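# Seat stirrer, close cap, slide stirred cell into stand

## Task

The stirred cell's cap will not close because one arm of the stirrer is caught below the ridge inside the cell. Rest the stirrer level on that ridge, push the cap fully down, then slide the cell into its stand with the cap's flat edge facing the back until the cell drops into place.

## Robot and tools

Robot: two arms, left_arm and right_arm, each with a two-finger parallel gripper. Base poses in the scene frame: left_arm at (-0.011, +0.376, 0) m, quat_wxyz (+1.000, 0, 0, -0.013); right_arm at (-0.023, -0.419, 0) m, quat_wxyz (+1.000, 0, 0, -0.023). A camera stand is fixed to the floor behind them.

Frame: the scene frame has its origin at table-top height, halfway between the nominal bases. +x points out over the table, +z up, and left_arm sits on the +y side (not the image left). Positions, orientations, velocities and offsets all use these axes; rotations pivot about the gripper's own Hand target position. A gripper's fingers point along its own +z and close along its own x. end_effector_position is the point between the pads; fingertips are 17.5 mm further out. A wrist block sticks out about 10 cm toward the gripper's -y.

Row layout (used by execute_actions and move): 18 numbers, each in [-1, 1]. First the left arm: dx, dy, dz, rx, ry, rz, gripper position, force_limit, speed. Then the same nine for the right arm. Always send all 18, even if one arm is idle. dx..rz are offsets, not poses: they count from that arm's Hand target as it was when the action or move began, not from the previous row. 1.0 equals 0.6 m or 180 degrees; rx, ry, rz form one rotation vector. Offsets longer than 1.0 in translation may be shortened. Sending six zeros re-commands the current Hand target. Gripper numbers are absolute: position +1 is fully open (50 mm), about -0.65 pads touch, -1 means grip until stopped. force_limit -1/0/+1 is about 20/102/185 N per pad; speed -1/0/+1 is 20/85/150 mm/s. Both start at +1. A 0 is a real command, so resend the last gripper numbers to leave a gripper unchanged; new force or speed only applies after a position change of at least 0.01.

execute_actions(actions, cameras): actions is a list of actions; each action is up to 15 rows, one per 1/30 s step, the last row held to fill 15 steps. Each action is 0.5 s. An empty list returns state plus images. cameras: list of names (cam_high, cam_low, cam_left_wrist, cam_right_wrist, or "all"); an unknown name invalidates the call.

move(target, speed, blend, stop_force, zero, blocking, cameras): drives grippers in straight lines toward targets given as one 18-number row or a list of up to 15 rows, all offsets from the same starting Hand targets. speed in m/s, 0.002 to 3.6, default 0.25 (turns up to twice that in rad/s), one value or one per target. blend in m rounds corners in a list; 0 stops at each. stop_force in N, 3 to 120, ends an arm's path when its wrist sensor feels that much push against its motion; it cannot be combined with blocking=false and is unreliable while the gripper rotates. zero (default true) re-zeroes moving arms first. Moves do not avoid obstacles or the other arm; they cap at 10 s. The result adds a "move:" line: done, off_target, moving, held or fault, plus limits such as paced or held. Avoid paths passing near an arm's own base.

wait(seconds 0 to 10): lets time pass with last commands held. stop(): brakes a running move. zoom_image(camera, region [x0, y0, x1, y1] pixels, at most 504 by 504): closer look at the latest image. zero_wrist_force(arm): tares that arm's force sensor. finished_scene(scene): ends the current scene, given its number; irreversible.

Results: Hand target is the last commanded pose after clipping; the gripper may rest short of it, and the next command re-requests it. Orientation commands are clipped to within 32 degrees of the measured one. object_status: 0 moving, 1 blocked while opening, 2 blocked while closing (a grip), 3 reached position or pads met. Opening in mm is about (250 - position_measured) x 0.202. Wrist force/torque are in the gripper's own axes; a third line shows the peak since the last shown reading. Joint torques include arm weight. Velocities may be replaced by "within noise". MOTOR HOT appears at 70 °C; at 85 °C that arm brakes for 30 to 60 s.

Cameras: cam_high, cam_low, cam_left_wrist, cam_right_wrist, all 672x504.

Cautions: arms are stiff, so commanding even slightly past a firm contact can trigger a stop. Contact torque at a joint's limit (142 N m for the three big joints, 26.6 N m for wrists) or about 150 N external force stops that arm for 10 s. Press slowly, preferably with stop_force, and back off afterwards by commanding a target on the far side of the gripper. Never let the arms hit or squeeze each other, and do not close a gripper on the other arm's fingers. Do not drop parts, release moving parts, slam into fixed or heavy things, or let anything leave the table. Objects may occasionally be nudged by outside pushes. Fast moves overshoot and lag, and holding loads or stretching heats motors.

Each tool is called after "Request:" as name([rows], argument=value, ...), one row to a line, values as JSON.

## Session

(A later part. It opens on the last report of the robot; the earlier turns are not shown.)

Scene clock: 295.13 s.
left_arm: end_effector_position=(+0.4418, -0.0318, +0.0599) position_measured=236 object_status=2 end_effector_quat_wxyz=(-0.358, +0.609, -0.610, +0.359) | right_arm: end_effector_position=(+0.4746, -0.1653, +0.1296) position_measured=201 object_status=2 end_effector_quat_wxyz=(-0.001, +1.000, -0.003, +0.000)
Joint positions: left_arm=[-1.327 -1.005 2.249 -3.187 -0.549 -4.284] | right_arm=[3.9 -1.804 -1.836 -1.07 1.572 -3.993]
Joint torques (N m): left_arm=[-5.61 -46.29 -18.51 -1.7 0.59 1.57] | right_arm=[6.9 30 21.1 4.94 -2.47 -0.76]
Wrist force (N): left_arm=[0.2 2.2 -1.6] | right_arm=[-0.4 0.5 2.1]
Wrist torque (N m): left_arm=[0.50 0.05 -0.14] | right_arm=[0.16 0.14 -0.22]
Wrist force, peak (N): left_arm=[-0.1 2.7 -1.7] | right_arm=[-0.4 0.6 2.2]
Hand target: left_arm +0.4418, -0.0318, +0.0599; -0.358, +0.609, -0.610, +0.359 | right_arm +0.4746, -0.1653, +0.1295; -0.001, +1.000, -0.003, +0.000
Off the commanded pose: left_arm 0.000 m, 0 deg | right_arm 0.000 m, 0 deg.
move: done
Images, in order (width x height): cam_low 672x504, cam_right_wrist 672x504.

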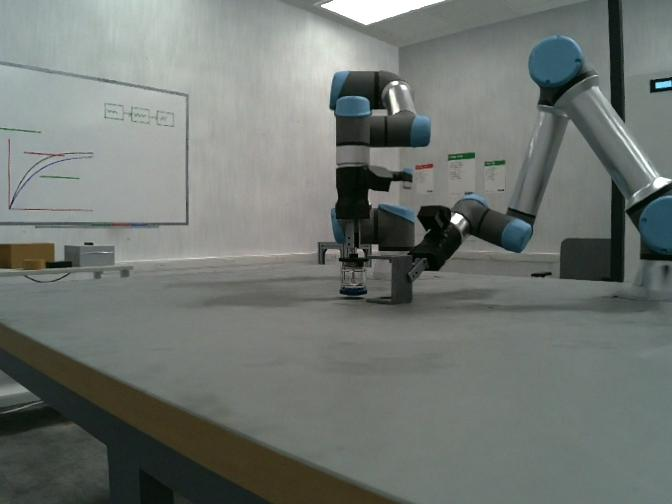

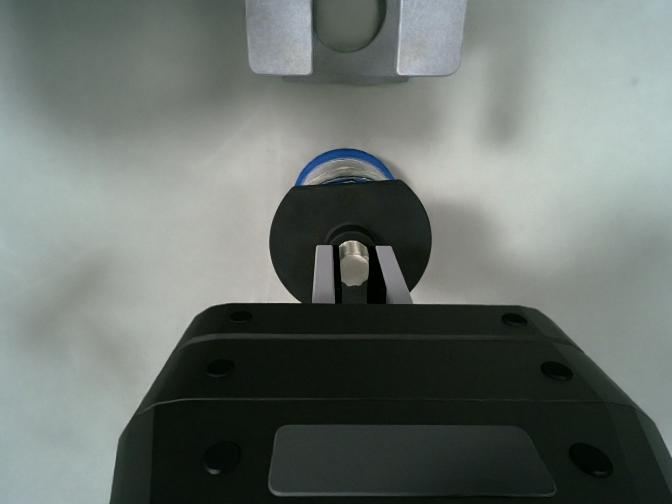

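Request:
move([
  [0,0,0,0,0,0,-1,-1,-1,0,0,-0.0035,0,0,-0.02,-1,0,-1],
  [0,0,0,0,0,0,-1,-1,-1,0,0.065,-0.0035,0,0,-0.02,-1,0,-1],
], speed=0.05, stop_force=8, cameras=["cam_right_wrist","cam_low","cam_left_wrist"])

Request:
zoom_image(camera="cam_low", region=[325, 240, 415, 315])

Request:
zoom_image(camera="cam_left_wrist", region=[340, 40, 672, 340])

Scene clock: 298.80 s.
left_arm: end_effector_position=(+0.4418, -0.0318, +0.0599) position_measured=236 object_status=2 end_effector_quat_wxyz=(-0.358, +0.609, -0.610, +0.359) | right_arm: end_effector_position=(+0.4746, -0.1263, +0.1274) position_measured=201 object_status=2 end_effector_quat_wxyz=(-0.001, +0.999, -0.035, +0.000)
Joint positions: left_arm=[-1.327 -1.005 2.249 -3.187 -0.549 -4.284] | right_arm=[3.953 -1.847 -1.786 -1.077 1.572 -3.878]
Joint torques (N m): left_arm=[-5.08 -45.11 -18.05 -1.44 0.86 1.56] | right_arm=[-10.23 40.24 18.35 5.09 -2.42 -1.6]
Wrist force (N): left_arm=[0.4 2.4 -1.4] | right_arm=[-0.3 0.4 1.4]
Wrist torque (N m): left_arm=[0.50 0.05 -0.15] | right_arm=[0.14 0.08 -0.22]
Wrist force, peak (N): left_arm=[0.3 2.7 -1.6] | right_arm=[0.0 1.7 2.1]
Hand target: left_arm +0.4418, -0.0318, +0.0599; -0.358, +0.609, -0.610, +0.359 | right_arm +0.4746, -0.1263, +0.1274; -0.001, +0.999, -0.035, +0.000
Off the commanded pose: left_arm 0.000 m, 0 deg | right_arm 0.000 m, 0 deg.
move: done
Images, in order (width x height): cam_low 672x504, cam_left_wrist 672x504, cam_right_wrist 672x504.

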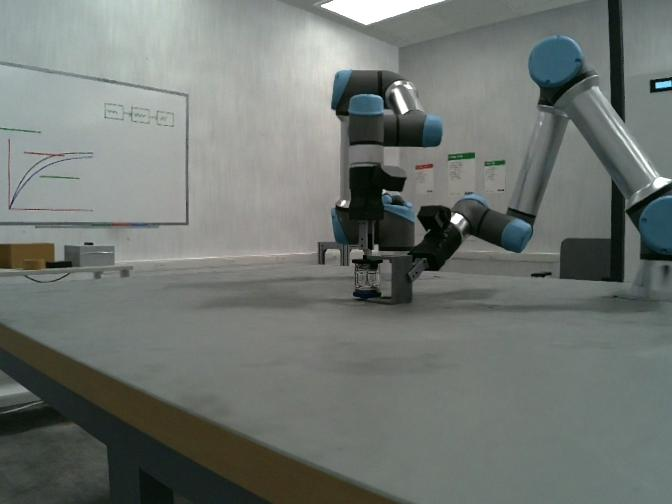

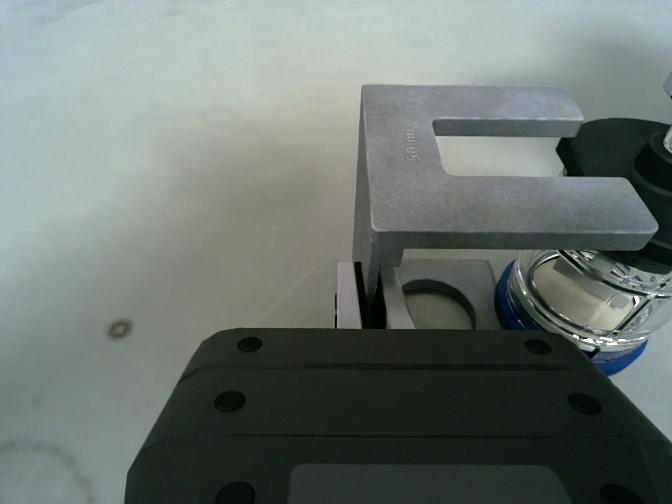

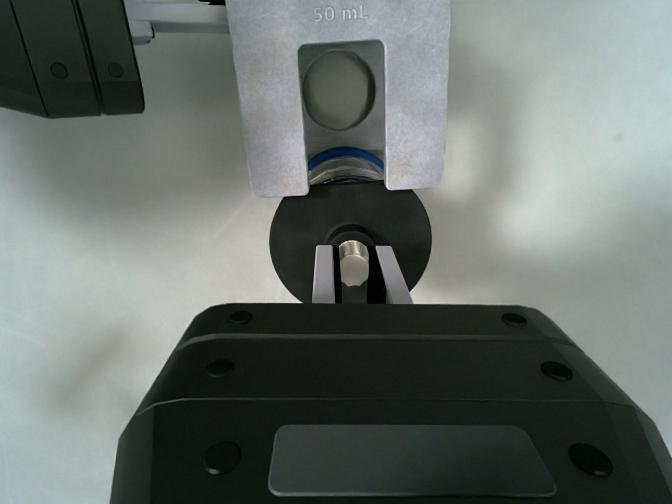

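Scaled by 5.600 from the camera's 672x504 image, which has a finer 960x720 frame.

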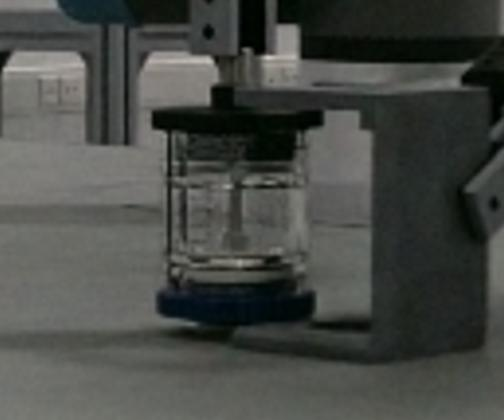

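Scaled by 1.518 from the camera's 672x504 image, which has a finer 960x720 frame.

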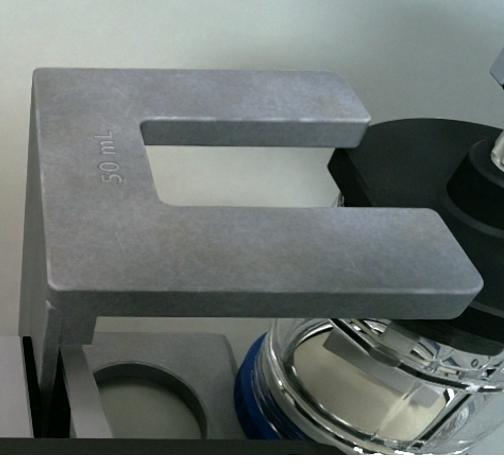

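Request:
move([
  [0,0,0,0,0,0,-1,-1,-1,0,-0.05,0,0,0,0,-1,0,-1],
  [0,0,0,0,0,0,1,-1,-1,0,-0.05,0,0,0,0,-1,0,-1],
], speed=0.06, cameras=["cam_right_wrist","cam_low","cam_left_wrist"])

Request:
zoom_image(camera="cam_low", region=[325, 240, 415, 315])

Scene clock: 302.53 s.
left_arm: end_effector_position=(+0.4418, -0.0318, +0.0599) position_measured=3 object_status=0 end_effector_quat_wxyz=(-0.358, +0.609, -0.610, +0.359) | right_arm: end_effector_position=(+0.4746, -0.1563, +0.1274) position_measured=201 object_status=2 end_effector_quat_wxyz=(-0.001, +0.999, -0.035, +0.000)
Joint positions: left_arm=[-1.327 -1.005 2.249 -3.187 -0.549 -4.284] | right_arm=[3.913 -1.815 -1.828 -1.067 1.572 -3.918]
Joint torques (N m): left_arm=[-3.07 -45.62 -18.91 -1.68 1.42 1.36] | right_arm=[7.18 27.12 31.32 2.15 2.4 1.28]
Wrist force (N): left_arm=[0.7 3.5 -1.1] | right_arm=[-0.1 0.5 1.8]
Wrist torque (N m): left_arm=[0.58 0.01 -0.07] | right_arm=[0.14 0.08 -0.20]
Wrist force, peak (N): left_arm=[0.7 3.7 -1.2] | right_arm=[-0.3 1.8 1.7]
Hand target: left_arm +0.4418, -0.0318, +0.0599; -0.358, +0.609, -0.610, +0.359 | right_arm +0.4746, -0.1563, +0.1274; -0.001, +0.999, -0.035, +0.000
Off the commanded pose: left_arm 0.000 m, 0 deg | right_arm 0.000 m, 0 deg.
move: done
Images, in order (width x height): cam_low 672x504, cam_left_wrist 672x504, cam_right_wrist 672x504.

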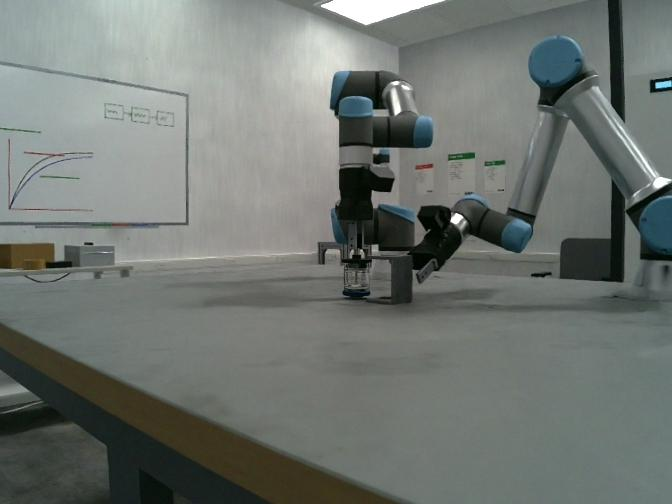

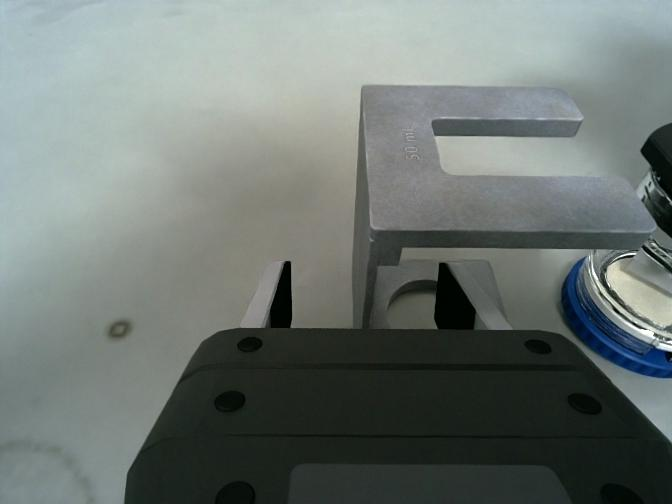

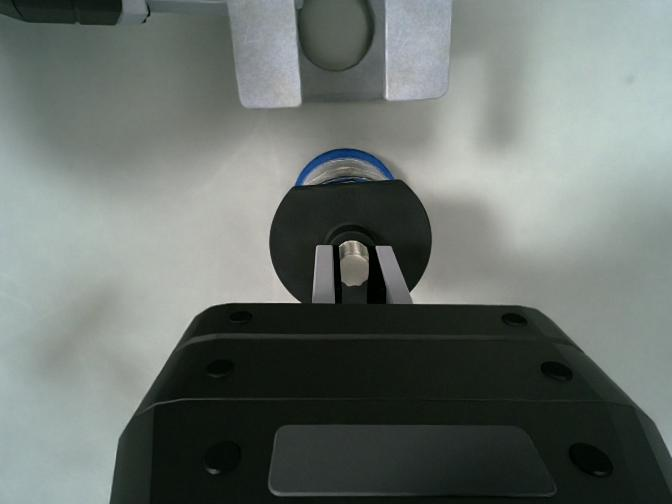

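Scaled by 5.600 from the camera's 672x504 image, which has a finer 960x720 frame.

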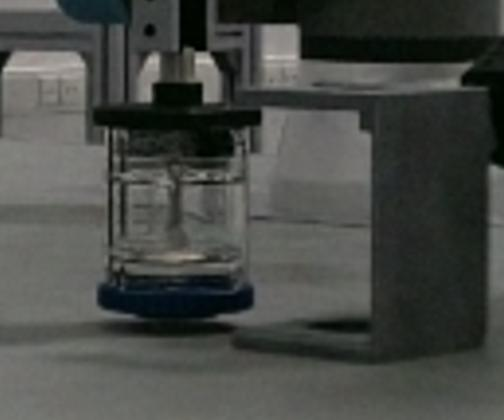

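Request:
move(target=[0,0,0,0,0,0,1,-1,-1,0,0,-0.02,0,0,0,-1,0,-1], speed=0.005, stop_force=3)

Scene clock: 304.73 s.
left_arm: end_effector_position=(+0.4418, -0.0318, +0.0599) position_measured=3 object_status=3 end_effector_quat_wxyz=(-0.358, +0.609, -0.610, +0.359) | right_arm: end_effector_position=(+0.4746, -0.1563, +0.1225) position_measured=201 object_status=2 end_effector_quat_wxyz=(-0.001, +0.999, -0.035, +0.000)
Joint positions: left_arm=[-1.327 -1.005 2.249 -3.187 -0.549 -4.284] | right_arm=[3.913 -1.821 -1.835 -1.054 1.572 -3.918]
Joint torques (N m): left_arm=[-2.64 -45.91 -18.68 -1.61 1.75 1.66] | right_arm=[7.52 37.09 27.96 1.15 2.38 1.36]
Wrist force (N): left_arm=[0.5 3.7 -0.9] | right_arm=[0.6 0.5 -3.1]
Wrist torque (N m): left_arm=[0.63 0.03 -0.07] | right_arm=[0.15 0.12 -0.19]
Wrist force, peak (N): left_arm=[0.5 3.8 -1.1] | right_arm=[1.2 0.9 -7.1]
Hand target: left_arm +0.4418, -0.0318, +0.0599; -0.358, +0.609, -0.610, +0.359 | right_arm +0.4746, -0.1563, +0.1225; -0.001, +0.999, -0.035, +0.001 (not the last commanded pose)
Off the commanded pose: left_arm 0.000 m, 0 deg | right_arm 0.007 m, 0 deg.
move: contact (right_arm)

Request:
move([
  [0,0,0,0,0,0,-1,-1,-1,0,0,0.010,0,0,0,-1,0,-1],
  [0,0,0,0,0,0,-1,-1,-1,0,0.105,0.01,0,0,0,-1,0,-1],
], speed=0.03, cameras=["cam_low","cam_left_wrist","cam_right_wrist"])

Request:
zoom_image(camera="cam_low", region=[335, 240, 400, 315])

Request:
zoom_image(camera="cam_left_wrist", region=[340, 40, 672, 340])

Scene clock: 310.23 s.
left_arm: end_effector_position=(+0.4418, -0.0318, +0.0599) position_measured=236 object_status=2 end_effector_quat_wxyz=(-0.358, +0.609, -0.610, +0.359) | right_arm: end_effector_position=(+0.4746, -0.0932, +0.1285) position_measured=201 object_status=2 end_effector_quat_wxyz=(-0.001, +0.999, -0.035, +0.000)
Joint positions: left_arm=[-1.327 -1.005 2.249 -3.187 -0.549 -4.284] | right_arm=[3.994 -1.884 -1.733 -1.094 1.571 -3.837]
Joint torques (N m): left_arm=[0.15 -45.66 -19.57 -2.1 2.59 1.42] | right_arm=[3.48 0.31 -8.29 2.81 4.16 -0.96]
Wrist force (N): left_arm=[-12.1 4.9 -6.0] | right_arm=[1.3 31.8 -79.5]
Wrist torque (N m): left_arm=[0.58 -0.01 -0.23] | right_arm=[0.07 0.14 -0.31]
Wrist force, peak (N): left_arm=[-12.5 5.0 -6.5] | right_arm=[0.8 32.4 -79.3]
Hand target: left_arm +0.4418, -0.0318, +0.0599; -0.358, +0.609, -0.610, +0.359 | right_arm +0.4746, -0.0933, +0.1285; -0.001, +0.999, -0.035, +0.001
Off the commanded pose: left_arm 0.000 m, 0 deg | right_arm 0.000 m, 0 deg.
move: done
Images, in order (width x height): cam_low 672x504, cam_left_wrist 672x504, cam_right_wrist 672x504.

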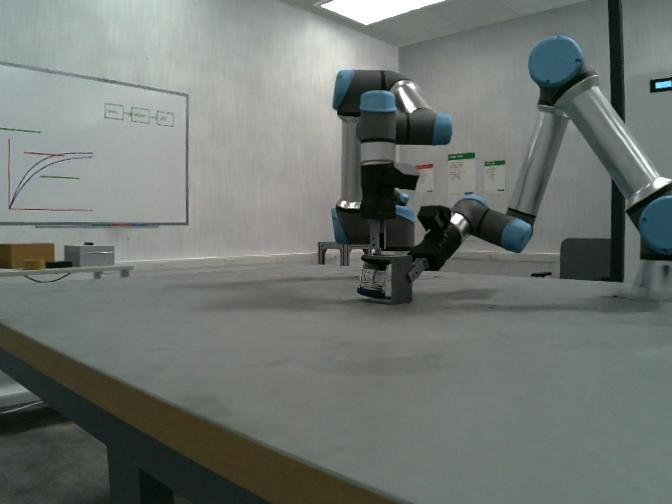

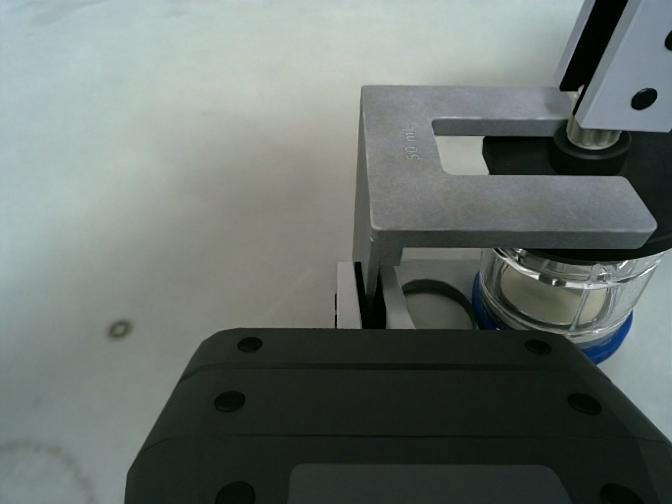

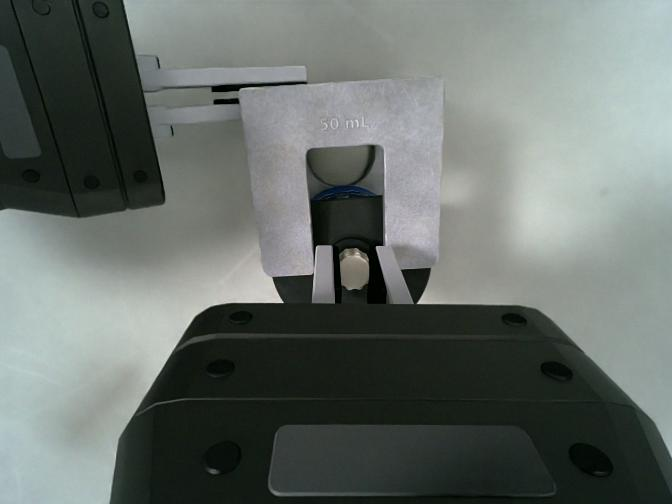

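Scaled by 6.720 from the camera's 672x504 image, which has a finer 960x720 frame.

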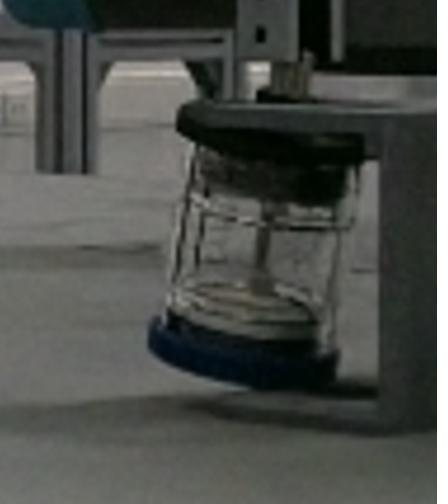

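Scaled by 1.518 from the camera's 672x504 image, which has a finer 960x720 frame.

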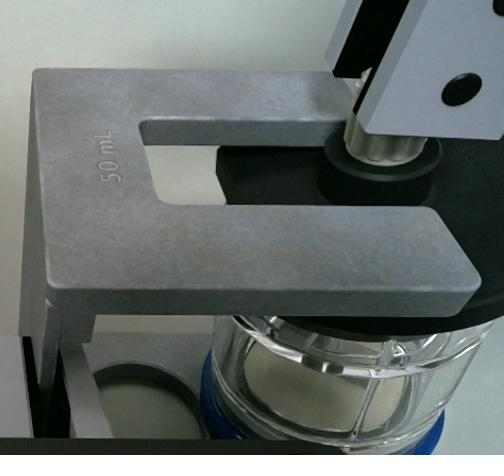

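Request:
move([
  [0,0,0,0,0,0,-1,-1,-1,0,-0.105,0.001,0,0,0,-1,0,-1],
  [0,0,0,0,0,0,-1,-1,-1,0,-0.105,-0.0099,0,0,0,-1,0,-1],
], speed=0.06)

Request:
move([
  [0,0,0,0,0,0,-1,-1,-1,0,0,0,0,0,0,0.1,0,-1],
  [0,0,0,0,0,0,-1,-1,-1,0,0,0,0,0,0,-1,0,-1],
  [0,0,0,0,0,0,-1,-1,-1,0,0,0.0108,0,0,0,-1,0,-1],
], cameras=["cam_right_wrist","cam_low"])

Request:
move(target=[0,0,0,0,0,0,-1,-1,-1,0,0.057,0,0,0,0,-1,0,-1], speed=0.03, stop_force=4, cameras=["cam_right_wrist","cam_low"])

Request:
zoom_image(camera="cam_low", region=[335, 240, 400, 315])

Scene clock: 312.50 s.
left_arm: end_effector_position=(+0.4418, -0.0318, +0.0599) position_measured=236 object_status=2 end_effector_quat_wxyz=(-0.358, +0.609, -0.610, +0.359) | right_arm: end_effector_position=(+0.4745, -0.1563, +0.1225) position_measured=201 object_status=2 end_effector_quat_wxyz=(-0.001, +0.999, -0.035, +0.000)
Joint positions: left_arm=[-1.327 -1.005 2.249 -3.187 -0.549 -4.284] | right_arm=[3.913 -1.821 -1.834 -1.055 1.572 -3.918]
Joint torques (N m): left_arm=[1.76 -45.96 -19.36 -3.94 2.13 1.62] | right_arm=[7.11 30.51 23.13 0.28 2.52 1.37]
Wrist force (N): left_arm=[-0.1 1.5 -1.8] | right_arm=[-1.2 0.7 -15.4]
Wrist torque (N m): left_arm=[0.52 0.10 -0.18] | right_arm=[0.17 0.27 -0.19]
Wrist force, peak (N): left_arm=[-12.1 4.9 -6.7] | right_arm=[0.9 31.3 -80.0]
Hand target: left_arm +0.4418, -0.0318, +0.0599; -0.358, +0.609, -0.610, +0.359 | right_arm +0.4746, -0.1563, +0.1225; -0.001, +0.999, -0.035, +0.001
Off the commanded pose: left_arm 0.000 m, 0 deg | right_arm 0.000 m, 0 deg.
move: done

Scene clock: 315.43 s.
left_arm: end_effector_position=(+0.4418, -0.0318, +0.0599) position_measured=236 object_status=2 end_effector_quat_wxyz=(-0.358, +0.609, -0.610, +0.359) | right_arm: end_effector_position=(+0.4745, -0.1563, +0.1291) position_measured=252 object_status=3 end_effector_quat_wxyz=(-0.001, +0.999, -0.035, +0.000)
Joint positions: left_arm=[-1.327 -1.005 2.249 -3.187 -0.549 -4.284] | right_arm=[3.913 -1.813 -1.825 -1.071 1.572 -3.918]
Joint torques (N m): left_arm=[2.29 -45.31 -18.49 -5.59 1.32 1.32] | right_arm=[-0.66 28.98 20.55 4.6 -1.93 1.17]
Wrist force (N): left_arm=[0.1 1.7 -1.9] | right_arm=[-1.0 0.2 -1.6]
Wrist torque (N m): left_arm=[0.53 0.06 -0.18] | right_arm=[0.10 0.22 -0.19]
Wrist force, peak (N): left_arm=[0.2 1.9 -2.0] | right_arm=[-1.1 0.7 -15.1]
Hand target: left_arm +0.4418, -0.0318, +0.0599; -0.358, +0.609, -0.610, +0.359 | right_arm +0.4746, -0.1563, +0.1290; -0.001, +0.999, -0.035, +0.001
Off the commanded pose: left_arm 0.000 m, 0 deg | right_arm 0.000 m, 0 deg.
move: done
Images, in order (width x height): cam_low 672x504, cam_right_wrist 672x504.

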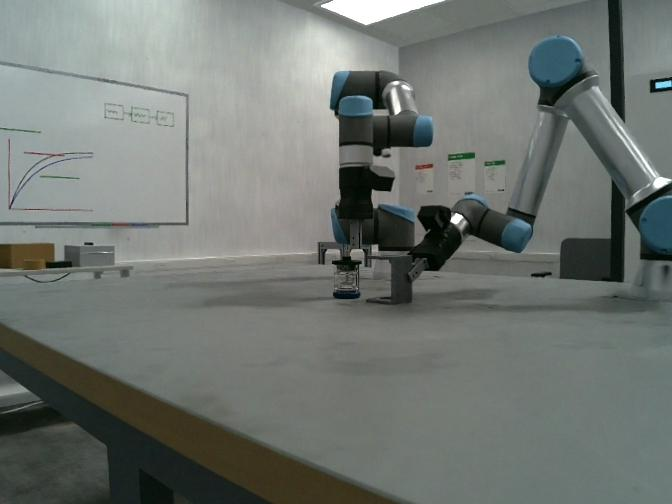

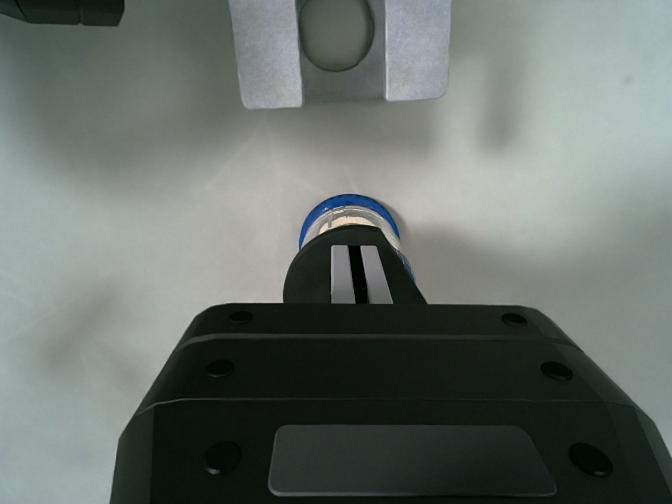

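Scene clock: 317.57 s.
left_arm: end_effector_position=(+0.4418, -0.0318, +0.0599) position_measured=236 object_status=2 end_effector_quat_wxyz=(-0.358, +0.609, -0.610, +0.359) | right_arm: end_effector_position=(+0.4746, -0.1221, +0.1290) position_measured=252 object_status=3 end_effector_quat_wxyz=(-0.001, +0.999, -0.035, +0.001)
Joint positions: left_arm=[-1.327 -1.005 2.249 -3.187 -0.549 -4.284] | right_arm=[3.958 -1.85 -1.777 -1.083 1.572 -3.873]
Joint torques (N m): left_arm=[3.42 -44.87 -18.43 -5.42 0.55 1.26] | right_arm=[-10.08 39.37 17.64 4.83 -2.6 -1.04]
Wrist force (N): left_arm=[0.0 1.4 -2.0] | right_arm=[-1.4 0.6 -1.5]
Wrist torque (N m): left_arm=[0.49 0.08 -0.18] | right_arm=[0.15 0.25 -0.24]
Wrist force, peak (N): left_arm=[0.0 1.6 -2.1] | right_arm=[-1.5 0.4 -1.7]
Hand target: left_arm +0.4418, -0.0318, +0.0599; -0.358, +0.609, -0.610, +0.359 | right_arm +0.4746, -0.1221, +0.1290; -0.001, +0.999, -0.035, +0.001
Off the commanded pose: left_arm 0.000 m, 0 deg | right_arm 0.000 m, 0 deg.
move: done
Images, in order (width x height): cam_low 672x504, cam_right_wrist 672x504.

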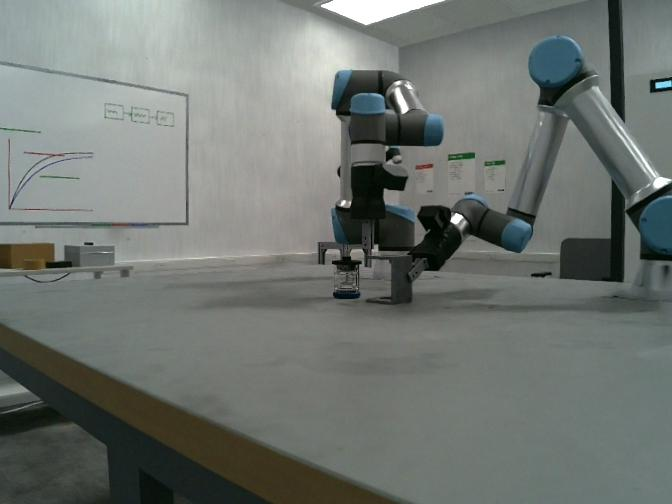

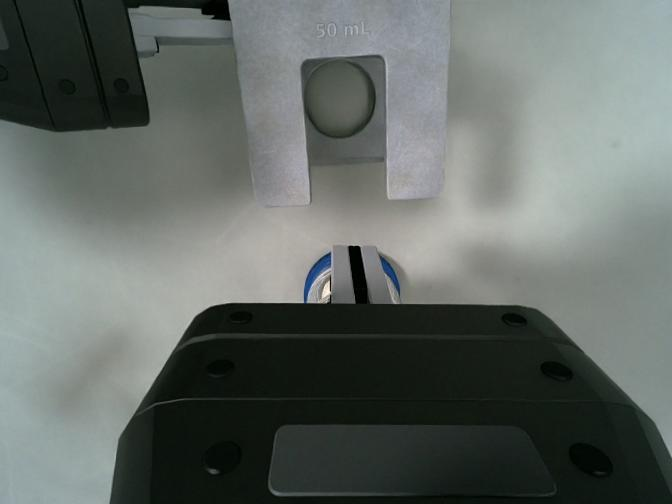

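Scaled by 6.720 from the camera's 672x504 image, which has a finer 960x720 frame.

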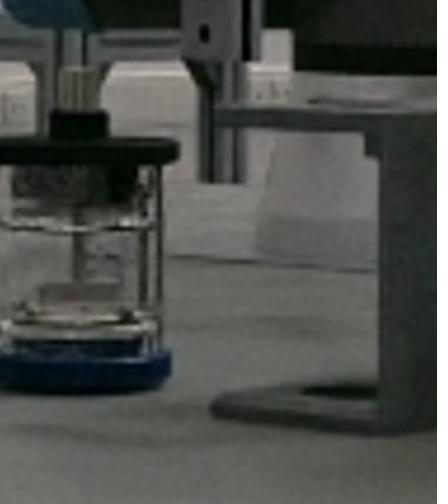

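Request:
move(target=[0,0,0,0,0,0,-1,-1,-1,0,-0.21,0.12,0,0,0,0.4,-0.5,-1], speed=0.2, cameras=["cam_right_wrist"])

Scene clock: 320.10 s.
left_arm: end_effector_position=(+0.4418, -0.0318, +0.0599) position_measured=236 object_status=2 end_effector_quat_wxyz=(-0.358, +0.609, -0.610, +0.359) | right_arm: end_effector_position=(+0.4746, -0.2481, +0.2010) position_measured=92 object_status=0 end_effector_quat_wxyz=(-0.001, +0.999, -0.035, +0.000)
Joint positions: left_arm=[-1.327 -1.005 2.249 -3.187 -0.549 -4.284] | right_arm=[3.775 -1.66 -1.809 -1.242 1.572 -4.056]
Joint torques (N m): left_arm=[4.22 -45.54 -19.06 -5.34 0.24 1.1] | right_arm=[-7.62 33.56 18.67 1.45 0.57 -1.02]
Wrist force (N): left_arm=[0.1 1.4 -1.7] | right_arm=[-0.8 0.2 -1.3]
Wrist torque (N m): left_arm=[0.49 0.05 -0.18] | right_arm=[0.10 0.20 -0.25]
Wrist force, peak (N): left_arm=[0.0 1.7 -2.0] | right_arm=[-0.8 3.2 -2.8]
Hand target: left_arm +0.4418, -0.0318, +0.0599; -0.358, +0.609, -0.610, +0.359 | right_arm +0.4746, -0.2481, +0.2010; -0.001, +0.999, -0.035, +0.001
Off the commanded pose: left_arm 0.000 m, 0 deg | right_arm 0.000 m, 0 deg.
move: done
Images, in order (width x height): cam_right_wrist 672x504.

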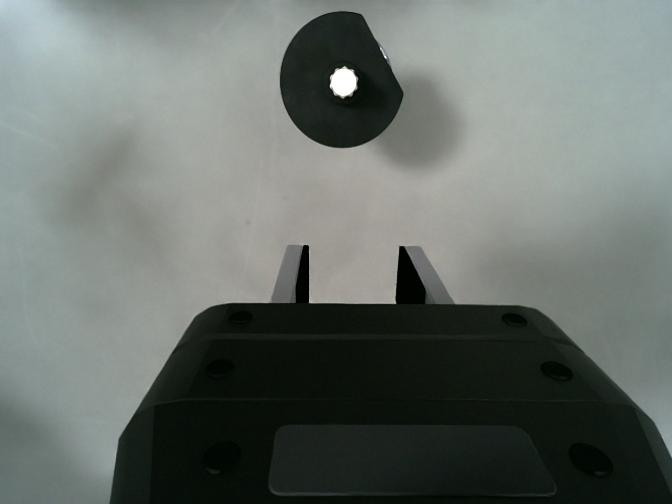

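Request:
move([
  [0,0,0,0,0,0,-1,-1,-1,0.004,0.1018,0.0,0,0,-0.425,0.4,-0.5,-1],
], speed=0.5)

Request:
move([
  [0,0,0,0,0,0,-1,-1,-1,0,0.0,0.0,0,0,-0.425,0.4,-0.5,-1],
  [0,0,0,0,0,0,-1,-1,-1,0,0.0,-0.09,0,0,-0.425,0.4,-0.5,-1],
], speed=[0.5,0.1], cameras=["cam_right_wrist","cam_low"])

Scene clock: 322.57 s.
left_arm: end_effector_position=(+0.4418, -0.0318, +0.0599) position_measured=236 object_status=2 end_effector_quat_wxyz=(-0.358, +0.609, -0.610, +0.359) | right_arm: end_effector_position=(+0.4770, -0.1870, +0.2010) position_measured=92 object_status=3 end_effector_quat_wxyz=(-0.001, +0.763, -0.646, +0.001)
Joint positions: left_arm=[-1.327 -1.005 2.249 -3.187 -0.549 -4.284] | right_arm=[3.868 -1.719 -1.742 -1.251 1.569 -2.628]
Joint torques (N m): left_arm=[4 -45.29 -19.04 -5.28 0.17 1.09] | right_arm=[-6.88 35.75 17.85 2.82 -0.93 0.86]
Wrist force (N): left_arm=[0.1 1.7 -1.8] | right_arm=[-1.3 0.1 -1.3]
Wrist torque (N m): left_arm=[0.53 0.07 -0.18] | right_arm=[0.08 0.26 -0.16]
Wrist force, peak (N): left_arm=[0.0 1.8 -2.0] | right_arm=[-1.5 0.4 -1.5]
Hand target: left_arm +0.4418, -0.0318, +0.0599; -0.358, +0.609, -0.610, +0.359 | right_arm +0.4770, -0.1870, +0.2010; -0.001, +0.763, -0.646, +0.001
Off the commanded pose: left_arm 0.000 m, 0 deg | right_arm 0.000 m, 0 deg.
move: done

Scene clock: 325.20 s.
left_arm: end_effector_position=(+0.4418, -0.0318, +0.0599) position_measured=236 object_status=2 end_effector_quat_wxyz=(-0.358, +0.609, -0.610, +0.359) | right_arm: end_effector_position=(+0.4769, -0.1870, +0.1470) position_measured=92 object_status=3 end_effector_quat_wxyz=(+0.000, -0.199, +0.980, -0.001)
Joint positions: left_arm=[-1.327 -1.005 2.249 -3.187 -0.549 -4.284] | right_arm=[3.868 -1.769 -1.829 -1.116 1.569 -1.292]
Joint torques (N m): left_arm=[5.1 -45.17 -18.9 -5.3 0.23 1.07] | right_arm=[5.55 32.55 25.28 2.72 -1.92 0.79]
Wrist force (N): left_arm=[0.1 1.3 -2.0] | right_arm=[-1.1 0.3 -1.4]
Wrist torque (N m): left_arm=[0.47 0.07 -0.18] | right_arm=[0.14 0.25 -0.15]
Wrist force, peak (N): left_arm=[0.2 1.8 -2.1] | right_arm=[-1.4 0.3 -3.0]
Hand target: left_arm +0.4418, -0.0318, +0.0599; -0.358, +0.609, -0.610, +0.359 | right_arm +0.4770, -0.1870, +0.1470; +0.000, -0.199, +0.980, -0.001
Off the commanded pose: left_arm 0.000 m, 0 deg | right_arm 0.000 m, 0 deg.
move: done
Images, in order (width x height): cam_low 672x504, cam_right_wrist 672x504.

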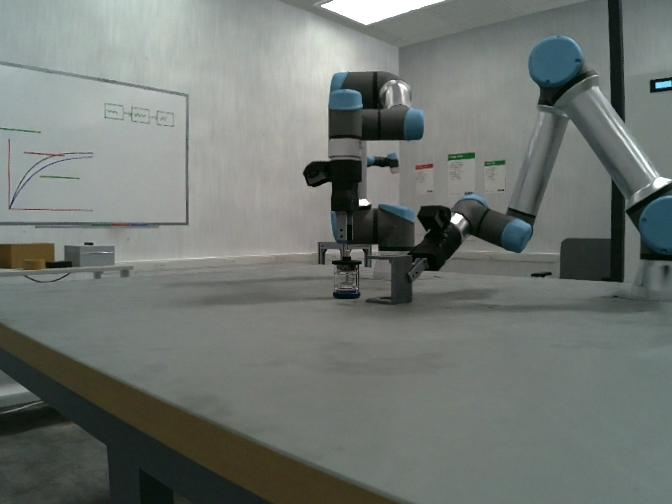

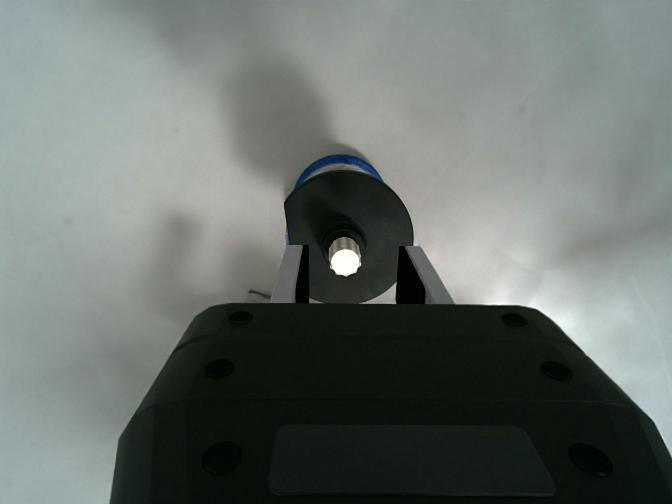

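Request:
move([
  [0,0,0,0,0,0,-1,-1,-1,0,0.0145,0.0,0,0,0,0.4,0,-1],
  [0,0,0,0,0,0,-1,-1,-1,0,0.0145,-0.0425,0,0,0,0.4,0,-1],
  [0,0,0,0,0,0,-1,-1,-1,0,0.0145,-0.0425,0,0,0,-1,0,-1],
  [0,0,0,0,0,0,-1,-1,-1,0,0.0145,-0.02,0,0,0,-1,0,-1],
  [0,0,0,0,0,0,-1,-1,-1,0,0.0145,-0.02,0,0,0.372,-1,0,-1],
], speed=0.15, cameras=["cam_right_wrist","cam_low","cam_left_wrist"])

Request:
zoom_image(camera="cam_low", region=[325, 240, 415, 315])

Scene clock: 333.13 s.
left_arm: end_effector_position=(+0.4418, -0.0318, +0.0599) position_measured=236 object_status=2 end_effector_quat_wxyz=(-0.358, +0.609, -0.610, +0.359) | right_arm: end_effector_position=(+0.4770, -0.1783, +0.1350) position_measured=198 object_status=2 end_effector_quat_wxyz=(+0.000, +0.707, -0.707, +0.001)
Joint positions: left_arm=[-1.327 -1.005 2.249 -3.187 -0.549 -4.284] | right_arm=[3.881 -1.789 -1.839 -1.083 1.569 -2.448]
Joint torques (N m): left_arm=[5.02 -44.89 -19.02 -5.22 0.46 1.04] | right_arm=[-6.77 35.83 20.74 4.92 2.68 -0.57]
Wrist force (N): left_arm=[0.2 1.4 -1.8] | right_arm=[-1.2 0.4 0.9]
Wrist torque (N m): left_arm=[0.49 0.05 -0.18] | right_arm=[0.13 0.27 -0.21]
Wrist force, peak (N): left_arm=[0.3 1.9 -2.1] | right_arm=[-1.2 0.4 -3.8]
Hand target: left_arm +0.4418, -0.0318, +0.0599; -0.358, +0.609, -0.610, +0.359 | right_arm +0.4770, -0.1783, +0.1350; +0.000, +0.707, -0.707, +0.001
Off the commanded pose: left_arm 0.000 m, 0 deg | right_arm 0.000 m, 0 deg.
move: done
Images, in order (width x height): cam_low 672x504, cam_left_wrist 672x504, cam_right_wrist 672x504.

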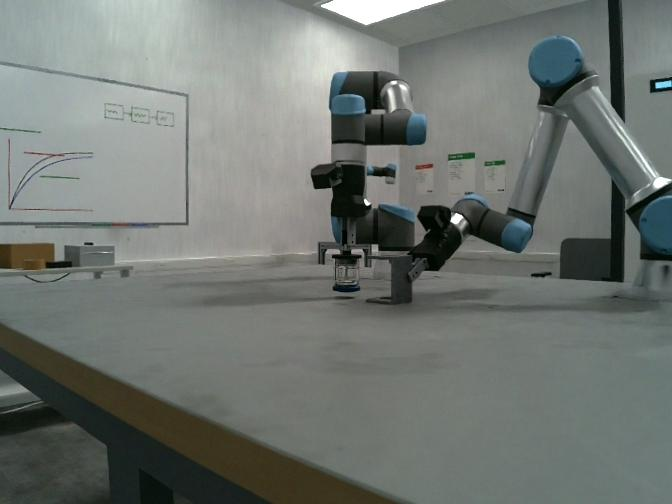

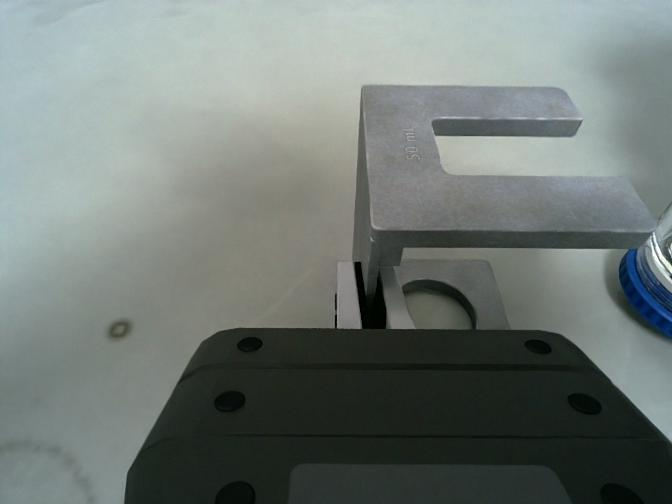

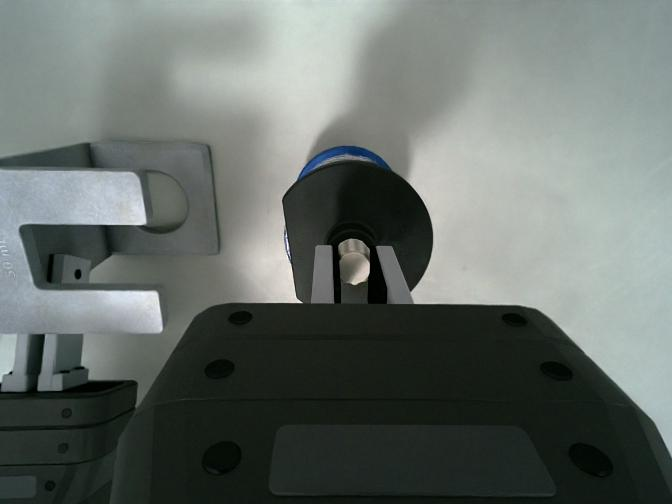

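Scaled by 5.600 from the camera's 672x504 image, which has a finer 960x720 frame.

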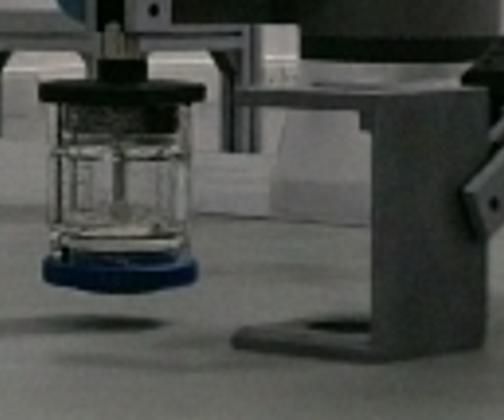

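Request:
move([
  [0,0,0,0,0,0,-1,-1,-1,-0.002,0,-0.0142,0,0,0,-1,0,-1],
  [0,0,0,0,0,0,-1,-1,-1,-0.002,0.11,-0.0142,0,0,0,-1,0,-1],
], speed=0.04, stop_force=6, cameras=["cam_right_wrist","cam_low","cam_left_wrist"])

Request:
zoom_image(camera="cam_low", region=[325, 240, 415, 315])

Scene clock: 336.63 s.
left_arm: end_effector_position=(+0.4418, -0.0318, +0.0599) position_measured=236 object_status=2 end_effector_quat_wxyz=(-0.358, +0.609, -0.610, +0.359) | right_arm: end_effector_position=(+0.4758, -0.1191, +0.1266) position_measured=198 object_status=2 end_effector_quat_wxyz=(-0.001, +0.707, -0.707, +0.001)
Joint positions: left_arm=[-1.327 -1.005 2.249 -3.187 -0.549 -4.284] | right_arm=[3.962 -1.859 -1.773 -1.08 1.569 -2.367]
Joint torques (N m): left_arm=[5.99 -44.86 -18.23 -5.36 0.35 0.83] | right_arm=[4.09 24.37 28.77 5.24 3.94 0.94]
Wrist force (N): left_arm=[-2.6 0.5 -4.6] | right_arm=[4.1 0.5 -8.9]
Wrist torque (N m): left_arm=[0.50 0.07 -0.18] | right_arm=[0.15 0.58 -0.16]
Wrist force, peak (N): left_arm=[-2.6 0.4 -4.9] | right_arm=[6.7 0.3 -18.4]
Hand target: left_arm +0.4418, -0.0318, +0.0599; -0.358, +0.609, -0.610, +0.359 | right_arm +0.4758, -0.1191, +0.1266; -0.001, +0.707, -0.707, +0.001 (not the last commanded pose)
Off the commanded pose: left_arm 0.000 m, 0 deg | right_arm 0.007 m, 0 deg.
move: contact (right_arm); path passed 1 of 2 targets
Images, in order (width x height): cam_low 672x504, cam_left_wrist 672x504, cam_right_wrist 672x504.

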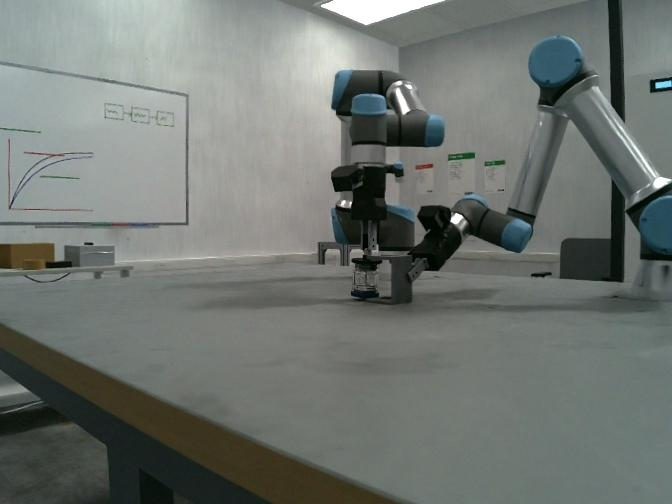

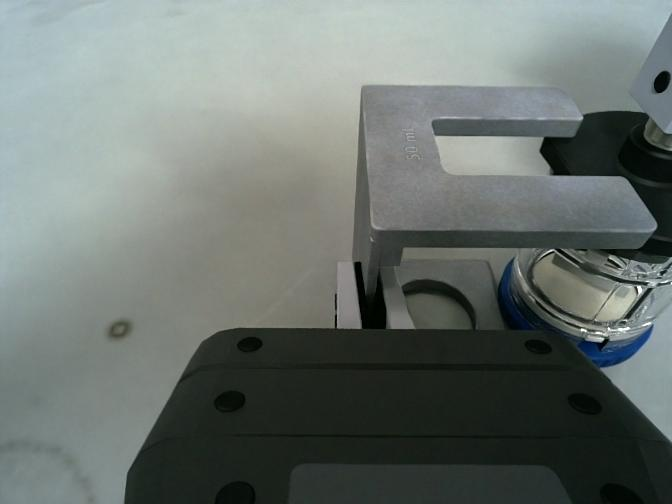

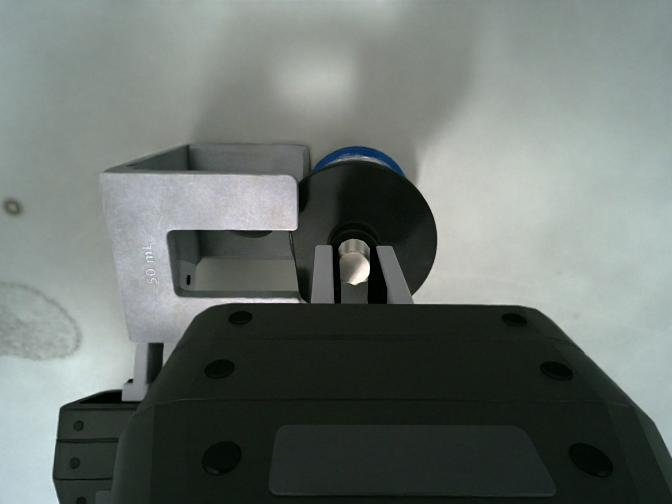

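Scaled by 5.600 from the camera's 672x504 image, which has a finer 960x720 frame.

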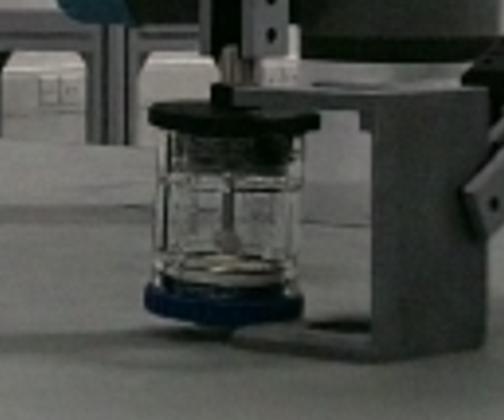

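Request:
move([
  [0,0,0,0,0,0,-1,-1,-1,0,-0.02,0,0,0,0,-1,0,-1],
  [0,0,0,0,0,0,-1,-1,-1,0,-0.02,0.0018,0,0,0,-1,0,-1],
], speed=0.04, cameras=["cam_low"])

Request:
zoom_image(camera="cam_low", region=[335, 240, 400, 315])

Request:
move(target=[0,0,0,0,0,0,-1,-1,-1,0,0.1,0,0,0,0,-1,0,-1], speed=0.02, stop_force=6, cameras=["cam_right_wrist","cam_low"])

Request:
zoom_image(camera="cam_low", region=[335, 240, 400, 315])

Scene clock: 338.10 s.
left_arm: end_effector_position=(+0.4418, -0.0318, +0.0599) position_measured=236 object_status=2 end_effector_quat_wxyz=(-0.358, +0.609, -0.610, +0.359) | right_arm: end_effector_position=(+0.4758, -0.1311, +0.1278) position_measured=198 object_status=2 end_effector_quat_wxyz=(-0.001, +0.707, -0.707, +0.001)
Joint positions: left_arm=[-1.327 -1.005 2.249 -3.187 -0.549 -4.284] | right_arm=[3.946 -1.844 -1.789 -1.078 1.569 -2.383]
Joint torques (N m): left_arm=[5.66 -44.1 -18.27 -5.15 0.56 0.94] | right_arm=[4.86 32.05 23.65 4.49 -0.14 0.9]
Wrist force (N): left_arm=[0.0 1.1 -2.0] | right_arm=[-1.1 0.3 0.7]
Wrist torque (N m): left_arm=[0.49 0.07 -0.19] | right_arm=[0.10 0.24 -0.17]
Wrist force, peak (N): left_arm=[-2.6 0.6 -4.7] | right_arm=[4.2 0.5 -9.1]
Hand target: left_arm +0.4418, -0.0318, +0.0599; -0.358, +0.609, -0.610, +0.359 | right_arm +0.4758, -0.1311, +0.1277; -0.001, +0.707, -0.707, +0.001
Off the commanded pose: left_arm 0.000 m, 0 deg | right_arm 0.000 m, 0 deg.
move: done
Images, in order (width x height): cam_low 672x504.

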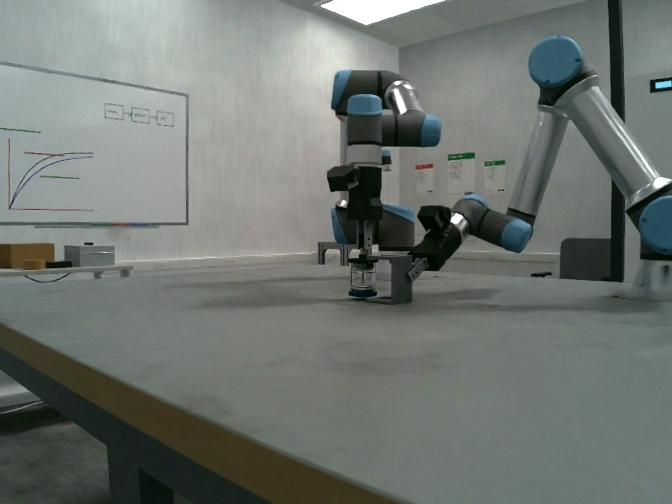

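Scaled by 6.720 from the camera's 672x504 image, which has a finer 960x720 frame.

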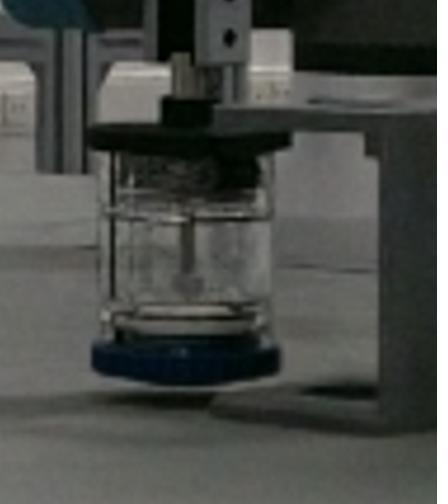

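Scene clock: 340.10 s.
left_arm: end_effector_position=(+0.4418, -0.0318, +0.0599) position_measured=236 object_status=2 end_effector_quat_wxyz=(-0.358, +0.609, -0.610, +0.359) | right_arm: end_effector_position=(+0.4758, -0.1073, +0.1278) position_measured=198 object_status=2 end_effector_quat_wxyz=(-0.001, +0.707, -0.707, +0.001)
Joint positions: left_arm=[-1.327 -1.005 2.249 -3.187 -0.549 -4.284] | right_arm=[3.977 -1.871 -1.753 -1.087 1.568 -2.353]
Joint torques (N m): left_arm=[5.08 -44.73 -18.83 -5.28 0.29 0.9] | right_arm=[-6.97 26.79 13.04 4.4 -0.11 -0.88]
Wrist force (N): left_arm=[-1.7 1.7 -2.2] | right_arm=[4.5 0.7 -17.3]
Wrist torque (N m): left_arm=[0.47 0.02 -0.19] | right_arm=[0.19 0.56 -0.18]
Wrist force, peak (N): left_arm=[-2.2 2.6 -2.0] | right_arm=[5.1 0.8 -22.1]
Hand target: left_arm +0.4418, -0.0318, +0.0599; -0.358, +0.609, -0.610, +0.359 | right_arm +0.4758, -0.1073, +0.1278; -0.001, +0.707, -0.707, +0.001 (not the last commanded pose)
Off the commanded pose: left_arm 0.000 m, 0 deg | right_arm 0.036 m, 0 deg.
move: contact (right_arm)
Images, in order (width x height): cam_low 672x504, cam_right_wrist 672x504.

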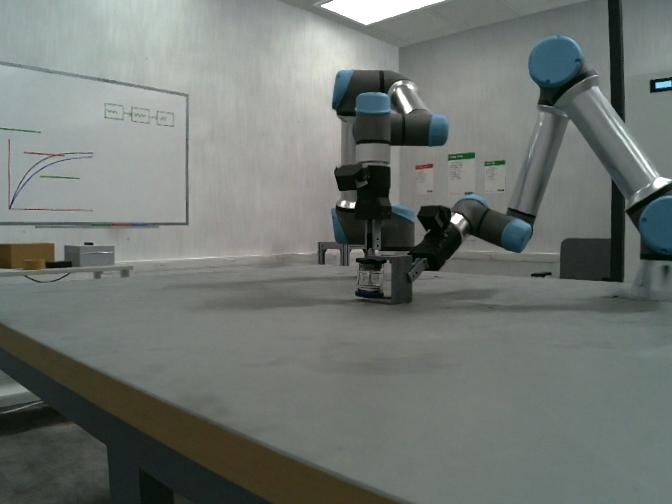

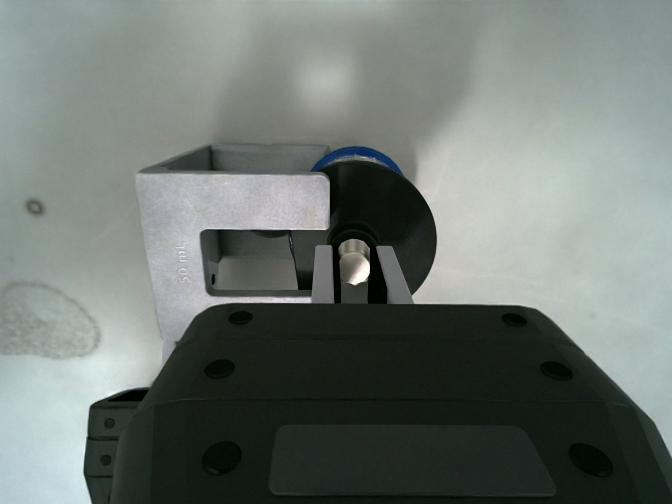

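Scaled by 6.720 from the camera's 672x504 image, which has a finer 960x720 frame.

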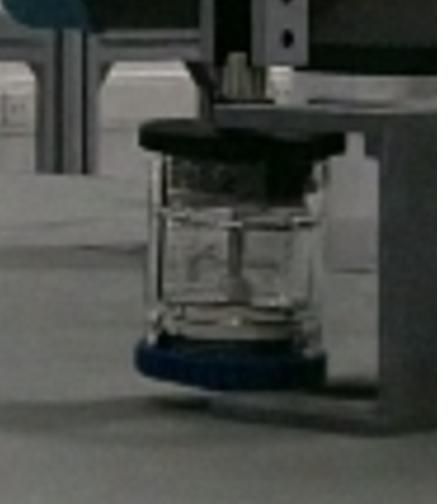

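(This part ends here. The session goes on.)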